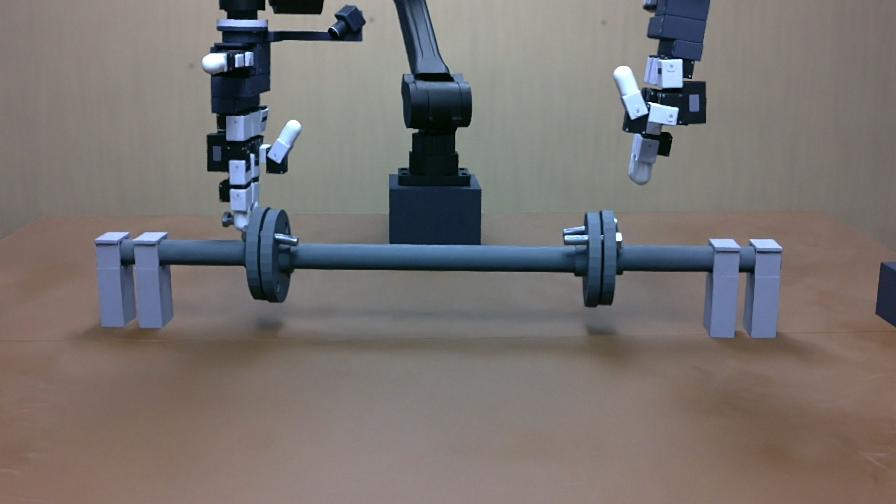

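Scaled by 5.040.

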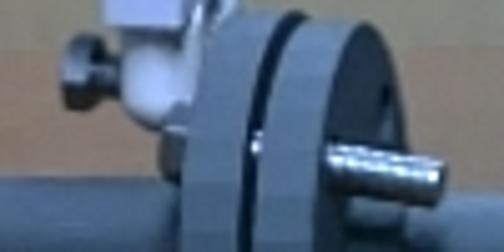

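Scene clock: 2826.43 s.
Joint torques (N m): arm1=[0.15 2.49 8.51 2.59 0.04 -0.13] | arm2=[2.14 -9.05 8.38 1.03 0.08 0.29] | arm3=[0.26 -9.88 8.88 0.36 0.14 -0.05]
Heat: arm1: hottest joint3_rad 44 °C; arm2: hottest joint3_rad 43 °C; arm3: hottest joint3_rad 34 °C.
move: arm2 done
Joint velocities: within noise
arm1, arm3: as last shown
arm2.joint_positions: joint1_rad=+0.315 joint2_rad=+1.529 joint3_rad=+1.178 joint4_rad=-1.256 joint5_rad=-0.007 joint6_rad=+0.385 hand_index_mcp=+0.755 hand_index_abd=-0.071 hand_index_pip=+0.579 hand_index_dip=+0.698 hand_middle_mcp=+0.755 hand_middle_abd=+0.083 hand_middle_pip=+0.578 hand_middle_dip=+0.698 hand_ring_mcp=+0.900 hand_ring_abd=+0.000 hand_ring_pip=-0.893 hand_ring_dip=-0.148 hand_thumb_cmc=+0.714 hand_thumb_axl=+0.677 hand_thumb_mcp=+0.223 hand_thumb_ipl=+0.168 hand_current_limit=+0.400 hand_speed=-0.850
arm2.joint_status: all done
arm2.hand_state: goal,blocked,goal,goal,goal,blocked,goal,goal,goal,goal,goal,goal,goal,goal,goal,goal
arm2.index_mcp_current_ma: 2
arm2.index_abd_current_ma: 385
arm2.index_pip_current_ma: 4
arm2.index_dip_current_ma: 3
arm2.middle_mcp_current_ma: 1
arm2.middle_abd_current_ma: -385
arm2.middle_pip_current_ma: 3
arm2.middle_dip_current_ma: 3
arm2.ring_mcp_current_ma: 0
arm2.ring_abd_current_ma: 0
arm2.ring_pip_current_ma: 14
arm2.ring_dip_current_ma: 4
arm2.thumb_cmc_current_ma: 0
arm2.thumb_axl_current_ma: -1
arm2.thumb_mcp_current_ma: -6
arm2.thumb_ipl_current_ma: 0
arm2.hand_goal_index_mcp: 0.754
arm2.hand_goal_index_abd: -0.220
arm2.hand_goal_index_pip: 0.576
arm2.hand_goal_index_dip: 0.696
arm2.hand_goal_middle_mcp: 0.754
arm2.hand_goal_middle_abd: 0.220
arm2.hand_goal_middle_pip: 0.576
arm2.hand_goal_middle_dip: 0.696
arm2.hand_goal_ring_mcp: 0.900
arm2.hand_goal_ring_abd: 0.000
arm2.hand_goal_ring_pip: -0.900
arm2.hand_goal_ring_dip: -0.150
arm2.hand_goal_thumb_cmc: 0.714
arm2.hand_goal_thumb_axl: 0.678
arm2.hand_goal_thumb_mcp: 0.226
arm2.hand_goal_thumb_ipl: 0.168
arm2.hand: x=+0.0974 y=+0.1604 z=+0.9575 quat_wxyz=(-0.014, +0.999, -0.049, -0.004) (m; scene frame)
arm2.hand_target: x=+0.0993 y=+0.1585 z=+0.9529 quat_wxyz=(-0.014, +0.998, -0.054, -0.005) (m; scene frame)
arm2.hand_status: not commanded
pictures: none

Scene clock: 2826.90 s.
Joint torques (N m): arm1=[0.15 2.55 8.49 2.59 0.04 -0.13] | arm2=[2.14 -9.05 8.36 1.01 0.08 0.29] | arm3=[0.26 -9.88 8.88 0.36 0.15 -0.05]
Heat: arm1: hottest joint3_rad 44 °C; arm2: hottest joint3_rad 43 °C; arm3: hottest joint3_rad 34 °C.
move: arm2 done
Joint velocities: within noise
arm1, arm3: as last shown
arm2.joint_positions: joint1_rad=+0.315 joint2_rad=+1.529 joint3_rad=+1.173 joint4_rad=-1.250 joint5_rad=-0.007 joint6_rad=+0.385 hand_index_mcp=+0.755 hand_index_abd=-0.071 hand_index_pip=+0.578 hand_index_dip=+0.698 hand_middle_mcp=+0.755 hand_middle_abd=+0.083 hand_middle_pip=+0.578 hand_middle_dip=+0.698 hand_ring_mcp=+0.900 hand_ring_abd=+0.000 hand_ring_pip=-0.893 hand_ring_dip=-0.148 hand_thumb_cmc=+0.714 hand_thumb_axl=+0.677 hand_thumb_mcp=+0.223 hand_thumb_ipl=+0.168 hand_current_limit=+0.400 hand_speed=-0.850
arm2.joint_status: all done
arm2.hand_state: goal,blocked,goal,goal,goal,blocked,goal,goal,goal,goal,goal,goal,goal,goal,goal,goal
arm2.index_mcp_current_ma: 1
arm2.index_abd_current_ma: 385
arm2.index_pip_current_ma: 4
arm2.index_dip_current_ma: 3
arm2.middle_mcp_current_ma: 1
arm2.middle_abd_current_ma: -385
arm2.middle_pip_current_ma: 3
arm2.middle_dip_current_ma: 3
arm2.ring_mcp_current_ma: 0
arm2.ring_abd_current_ma: 0
arm2.ring_pip_current_ma: 14
arm2.ring_dip_current_ma: 4
arm2.thumb_cmc_current_ma: 0
arm2.thumb_axl_current_ma: -1
arm2.thumb_mcp_current_ma: -6
arm2.thumb_ipl_current_ma: 0
arm2.hand_goal_index_mcp: 0.754
arm2.hand_goal_index_abd: -0.220
arm2.hand_goal_index_pip: 0.576
arm2.hand_goal_index_dip: 0.696
arm2.hand_goal_middle_mcp: 0.754
arm2.hand_goal_middle_abd: 0.220
arm2.hand_goal_middle_pip: 0.576
arm2.hand_goal_middle_dip: 0.696
arm2.hand_goal_ring_mcp: 0.900
arm2.hand_goal_ring_abd: 0.000
arm2.hand_goal_ring_pip: -0.900
arm2.hand_goal_ring_dip: -0.150
arm2.hand_goal_thumb_cmc: 0.714
arm2.hand_goal_thumb_axl: 0.678
arm2.hand_goal_thumb_mcp: 0.226
arm2.hand_goal_thumb_ipl: 0.168
arm2.hand: x=+0.0972 y=+0.1609 z=+0.9557 quat_wxyz=(-0.014, +0.999, -0.049, -0.003) (m; scene frame)
arm2.hand_target: x=+0.0991 y=+0.1591 z=+0.9510 quat_wxyz=(-0.014, +0.998, -0.054, -0.005) (m; scene frame)
arm2.hand_status: not commanded
pictures: cam_low

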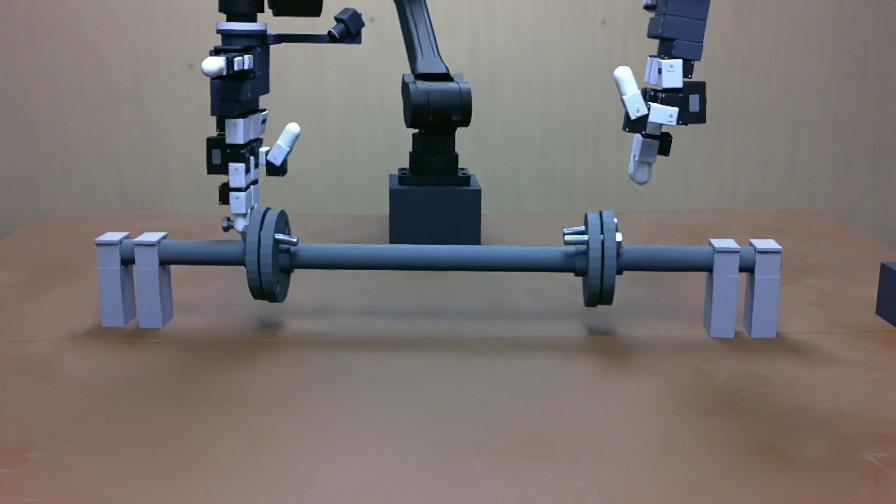

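Scaled by 5.040.

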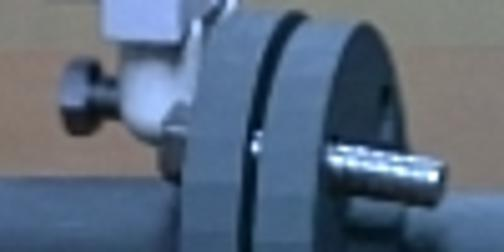

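Request:
{"op": "move", "data": {"arm2": {"joints": {"joint2_rad": 1.546, "joint3_rad": 1.176}}}}

Request:
{"op": "move", "data": {"arm2": {"joints": {"joint2_rad": 1.551, "joint3_rad": 1.176}}, "cameras": ["cam_low", "cam_high"]}}

Request:
{"op": "zoom_image", "data": {"camera": "cam_low", "region": [210, 205, 310, 255]}}

Request:
{"op": "zoom_image", "data": {"camera": "cam_high", "region": [355, 218, 391, 242]}}

Scene clock: 2833.57 s.
Joint torques (N m): arm1=[0.15 2.55 8.5 2.58 0.04 -0.13] | arm2=[2.08 -8.76 8.54 1.01 0.07 0.29] | arm3=[0.26 -9.88 8.88 0.36 0.14 -0.05]
Heat: arm1: hottest joint3_rad 44 °C; arm2: hottest joint3_rad 43 °C; arm3: hottest joint3_rad 34 °C.
move: arm2 done
Joint velocities: within noise
arm1, arm3: as last shown
arm2.joint_positions: joint1_rad=+0.315 joint2_rad=+1.530 joint3_rad=+1.173 joint4_rad=-1.250 joint5_rad=-0.007 joint6_rad=+0.385 hand_index_mcp=+0.755 hand_index_abd=-0.071 hand_index_pip=+0.578 hand_index_dip=+0.698 hand_middle_mcp=+0.755 hand_middle_abd=+0.083 hand_middle_pip=+0.578 hand_middle_dip=+0.698 hand_ring_mcp=+0.900 hand_ring_abd=+0.000 hand_ring_pip=-0.893 hand_ring_dip=-0.148 hand_thumb_cmc=+0.714 hand_thumb_axl=+0.677 hand_thumb_mcp=+0.223 hand_thumb_ipl=+0.168 hand_current_limit=+0.400 hand_speed=-0.850
arm2.joint_status: all done
arm2.hand_state: goal,blocked,goal,goal,goal,blocked,goal,goal,goal,goal,goal,goal,goal,goal,goal,goal
arm2.index_mcp_current_ma: 1
arm2.index_abd_current_ma: 385
arm2.index_pip_current_ma: 4
arm2.index_dip_current_ma: 3
arm2.middle_mcp_current_ma: 1
arm2.middle_abd_current_ma: -385
arm2.middle_pip_current_ma: 3
arm2.middle_dip_current_ma: 3
arm2.ring_mcp_current_ma: 0
arm2.ring_abd_current_ma: 0
arm2.ring_pip_current_ma: 14
arm2.ring_dip_current_ma: 4
arm2.thumb_cmc_current_ma: 0
arm2.thumb_axl_current_ma: -1
arm2.thumb_mcp_current_ma: -6
arm2.thumb_ipl_current_ma: 0
arm2.hand_goal_index_mcp: 0.754
arm2.hand_goal_index_abd: -0.220
arm2.hand_goal_index_pip: 0.576
arm2.hand_goal_index_dip: 0.696
arm2.hand_goal_middle_mcp: 0.754
arm2.hand_goal_middle_abd: 0.220
arm2.hand_goal_middle_pip: 0.576
arm2.hand_goal_middle_dip: 0.696
arm2.hand_goal_ring_mcp: 0.900
arm2.hand_goal_ring_abd: 0.000
arm2.hand_goal_ring_pip: -0.900
arm2.hand_goal_ring_dip: -0.150
arm2.hand_goal_thumb_cmc: 0.714
arm2.hand_goal_thumb_axl: 0.678
arm2.hand_goal_thumb_mcp: 0.226
arm2.hand_goal_thumb_ipl: 0.168
arm2.hand: x=+0.0972 y=+0.1609 z=+0.9552 quat_wxyz=(-0.014, +0.999, -0.049, -0.004) (m; scene frame)
arm2.hand_target: x=+0.0993 y=+0.1584 z=+0.9497 quat_wxyz=(-0.016, +0.998, -0.054, -0.005) (m; scene frame)
arm2.hand_status: not commanded
pictures: none

Scene clock: 2834.10 s.
Joint torques (N m): arm1=[0.21 2.55 8.51 2.58 0.04 -0.12] | arm2=[2.14 -9 8.5 0.99 0.08 0.29] | arm3=[0.26 -9.88 8.88 0.35 0.14 -0.05]
Heat: arm1: hottest joint3_rad 44 °C; arm2: hottest joint3_rad 43 °C; arm3: hottest joint3_rad 34 °C.
move: arm2 done
Joint velocities: within noise
arm1, arm3: as last shown
arm2.joint_positions: joint1_rad=+0.315 joint2_rad=+1.537 joint3_rad=+1.173 joint4_rad=-1.250 joint5_rad=-0.007 joint6_rad=+0.385 hand_index_mcp=+0.754 hand_index_abd=-0.071 hand_index_pip=+0.578 hand_index_dip=+0.698 hand_middle_mcp=+0.755 hand_middle_abd=+0.083 hand_middle_pip=+0.578 hand_middle_dip=+0.698 hand_ring_mcp=+0.900 hand_ring_abd=+0.000 hand_ring_pip=-0.893 hand_ring_dip=-0.148 hand_thumb_cmc=+0.714 hand_thumb_axl=+0.677 hand_thumb_mcp=+0.223 hand_thumb_ipl=+0.168 hand_current_limit=+0.400 hand_speed=-0.850
arm2.joint_status: all done
arm2.hand_state: goal,blocked,goal,goal,goal,blocked,goal,goal,goal,goal,goal,goal,goal,goal,goal,goal
arm2.index_mcp_current_ma: 0
arm2.index_abd_current_ma: 385
arm2.index_pip_current_ma: 3
arm2.index_dip_current_ma: 3
arm2.middle_mcp_current_ma: 1
arm2.middle_abd_current_ma: -385
arm2.middle_pip_current_ma: 3
arm2.middle_dip_current_ma: 3
arm2.ring_mcp_current_ma: 0
arm2.ring_abd_current_ma: 0
arm2.ring_pip_current_ma: 14
arm2.ring_dip_current_ma: 4
arm2.thumb_cmc_current_ma: 0
arm2.thumb_axl_current_ma: -1
arm2.thumb_mcp_current_ma: -6
arm2.thumb_ipl_current_ma: 0
arm2.hand_goal_index_mcp: 0.754
arm2.hand_goal_index_abd: -0.220
arm2.hand_goal_index_pip: 0.576
arm2.hand_goal_index_dip: 0.696
arm2.hand_goal_middle_mcp: 0.754
arm2.hand_goal_middle_abd: 0.220
arm2.hand_goal_middle_pip: 0.576
arm2.hand_goal_middle_dip: 0.696
arm2.hand_goal_ring_mcp: 0.900
arm2.hand_goal_ring_abd: 0.000
arm2.hand_goal_ring_pip: -0.900
arm2.hand_goal_ring_dip: -0.150
arm2.hand_goal_thumb_cmc: 0.714
arm2.hand_goal_thumb_axl: 0.678
arm2.hand_goal_thumb_mcp: 0.226
arm2.hand_goal_thumb_ipl: 0.168
arm2.hand: x=+0.0972 y=+0.1609 z=+0.9520 quat_wxyz=(-0.018, +0.999, -0.049, -0.005) (m; scene frame)
arm2.hand_target: x=+0.0993 y=+0.1585 z=+0.9471 quat_wxyz=(-0.018, +0.998, -0.054, -0.006) (m; scene frame)
arm2.hand_status: not commanded
pictures: cam_high, cam_low

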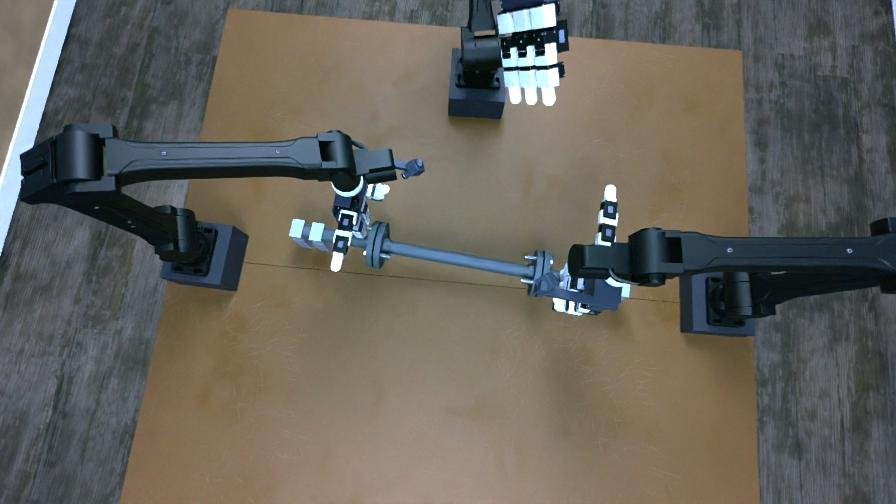

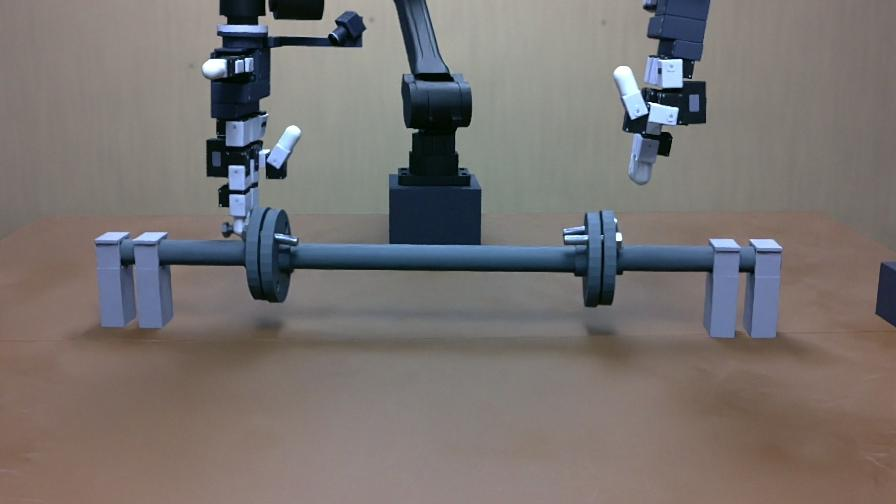

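Scaled by 5.040.

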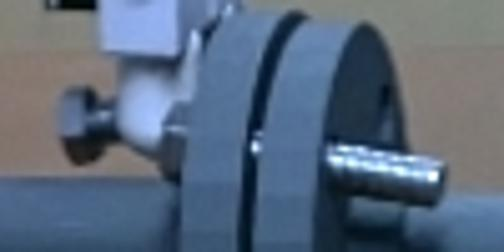

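Scaled by 14.000.

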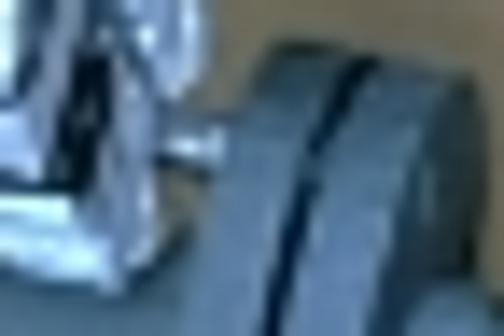

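Request:
{"op": "move", "data": {"arm2": {"joints": {"joint2_rad": 1.551, "joint3_rad": 1.245, "joint4_rad": -1.268}}, "cameras": ["arm1_cam_wrist","cam_low","arm2_cam_wrist"]}}

Request:
{"op": "zoom_image", "data": {"camera": "cam_low", "region": [210, 205, 310, 255]}}

Scene clock: 2847.97 s.
Joint torques (N m): arm1=[0.21 2.55 8.49 2.59 0.03 -0.13] | arm2=[2.08 -9.23 12.79 0.47 0.07 0.28] | arm3=[0.26 -9.88 8.88 0.35 0.14 -0.05]
Heat: arm1: hottest joint3_rad 44 °C; arm2: hottest joint3_rad 42 °C; arm3: hottest joint3_rad 34 °C.
move: arm2 done
Joint velocities: within noise
arm1, arm3: as last shown
arm2.joint_positions: joint1_rad=+0.316 joint2_rad=+1.539 joint3_rad=+1.192 joint4_rad=-1.266 joint5_rad=-0.007 joint6_rad=+0.386 hand_index_mcp=+0.762 hand_index_abd=-0.071 hand_index_pip=+0.582 hand_index_dip=+0.698 hand_middle_mcp=+0.761 hand_middle_abd=+0.085 hand_middle_pip=+0.580 hand_middle_dip=+0.698 hand_ring_mcp=+0.900 hand_ring_abd=+0.000 hand_ring_pip=-0.893 hand_ring_dip=-0.148 hand_thumb_cmc=+0.714 hand_thumb_axl=+0.677 hand_thumb_mcp=+0.223 hand_thumb_ipl=+0.168 hand_current_limit=+0.400 hand_speed=-0.850
arm2.joint_status: all done
arm2.hand_state: goal,blocked,goal,goal,goal,blocked,goal,goal,goal,goal,goal,goal,goal,goal,goal,goal
arm2.index_mcp_current_ma: 19
arm2.index_abd_current_ma: 385
arm2.index_pip_current_ma: 12
arm2.index_dip_current_ma: 4
arm2.middle_mcp_current_ma: 16
arm2.middle_abd_current_ma: -385
arm2.middle_pip_current_ma: 8
arm2.middle_dip_current_ma: 4
arm2.ring_mcp_current_ma: 0
arm2.ring_abd_current_ma: 0
arm2.ring_pip_current_ma: 14
arm2.ring_dip_current_ma: 4
arm2.thumb_cmc_current_ma: 0
arm2.thumb_axl_current_ma: -1
arm2.thumb_mcp_current_ma: -6
arm2.thumb_ipl_current_ma: 0
arm2.hand_goal_index_mcp: 0.754
arm2.hand_goal_index_abd: -0.220
arm2.hand_goal_index_pip: 0.576
arm2.hand_goal_index_dip: 0.696
arm2.hand_goal_middle_mcp: 0.754
arm2.hand_goal_middle_abd: 0.220
arm2.hand_goal_middle_pip: 0.576
arm2.hand_goal_middle_dip: 0.696
arm2.hand_goal_ring_mcp: 0.900
arm2.hand_goal_ring_abd: 0.000
arm2.hand_goal_ring_pip: -0.900
arm2.hand_goal_ring_dip: -0.150
arm2.hand_goal_thumb_cmc: 0.714
arm2.hand_goal_thumb_axl: 0.678
arm2.hand_goal_thumb_mcp: 0.226
arm2.hand_goal_thumb_ipl: 0.168
arm2.hand: x=+0.0983 y=+0.1578 z=+0.9580 quat_wxyz=(-0.017, +0.999, -0.049, -0.004) (m; scene frame)
arm2.hand_target: x=+0.1051 y=+0.1402 z=+0.9748 quat_wxyz=(+0.002, +0.999, -0.053, +0.001) (m; scene frame)
arm2.hand_status: not commanded
pictures: arm1_cam_wrist, arm2_cam_wrist, cam_low

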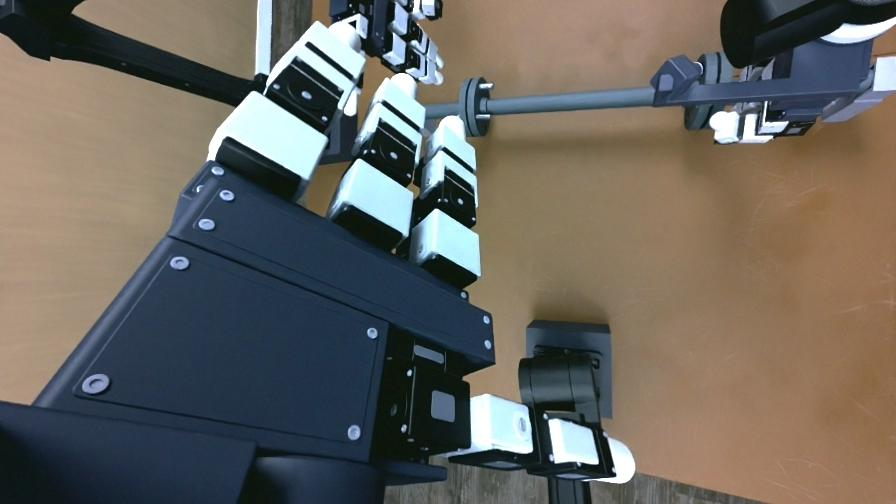

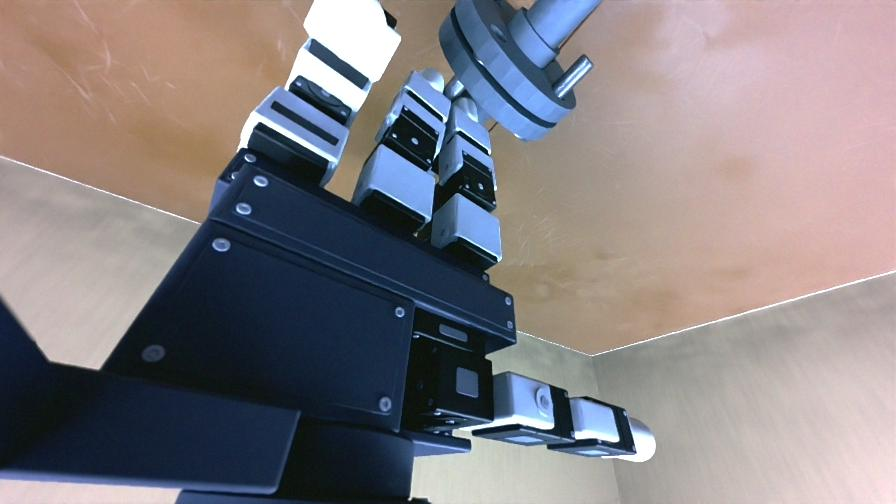

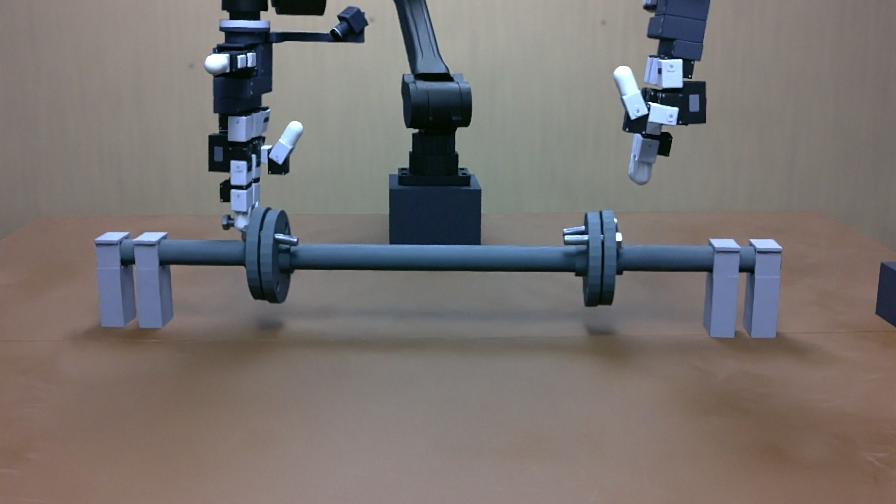

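Scaled by 5.040.

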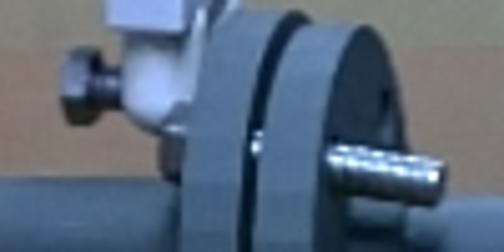

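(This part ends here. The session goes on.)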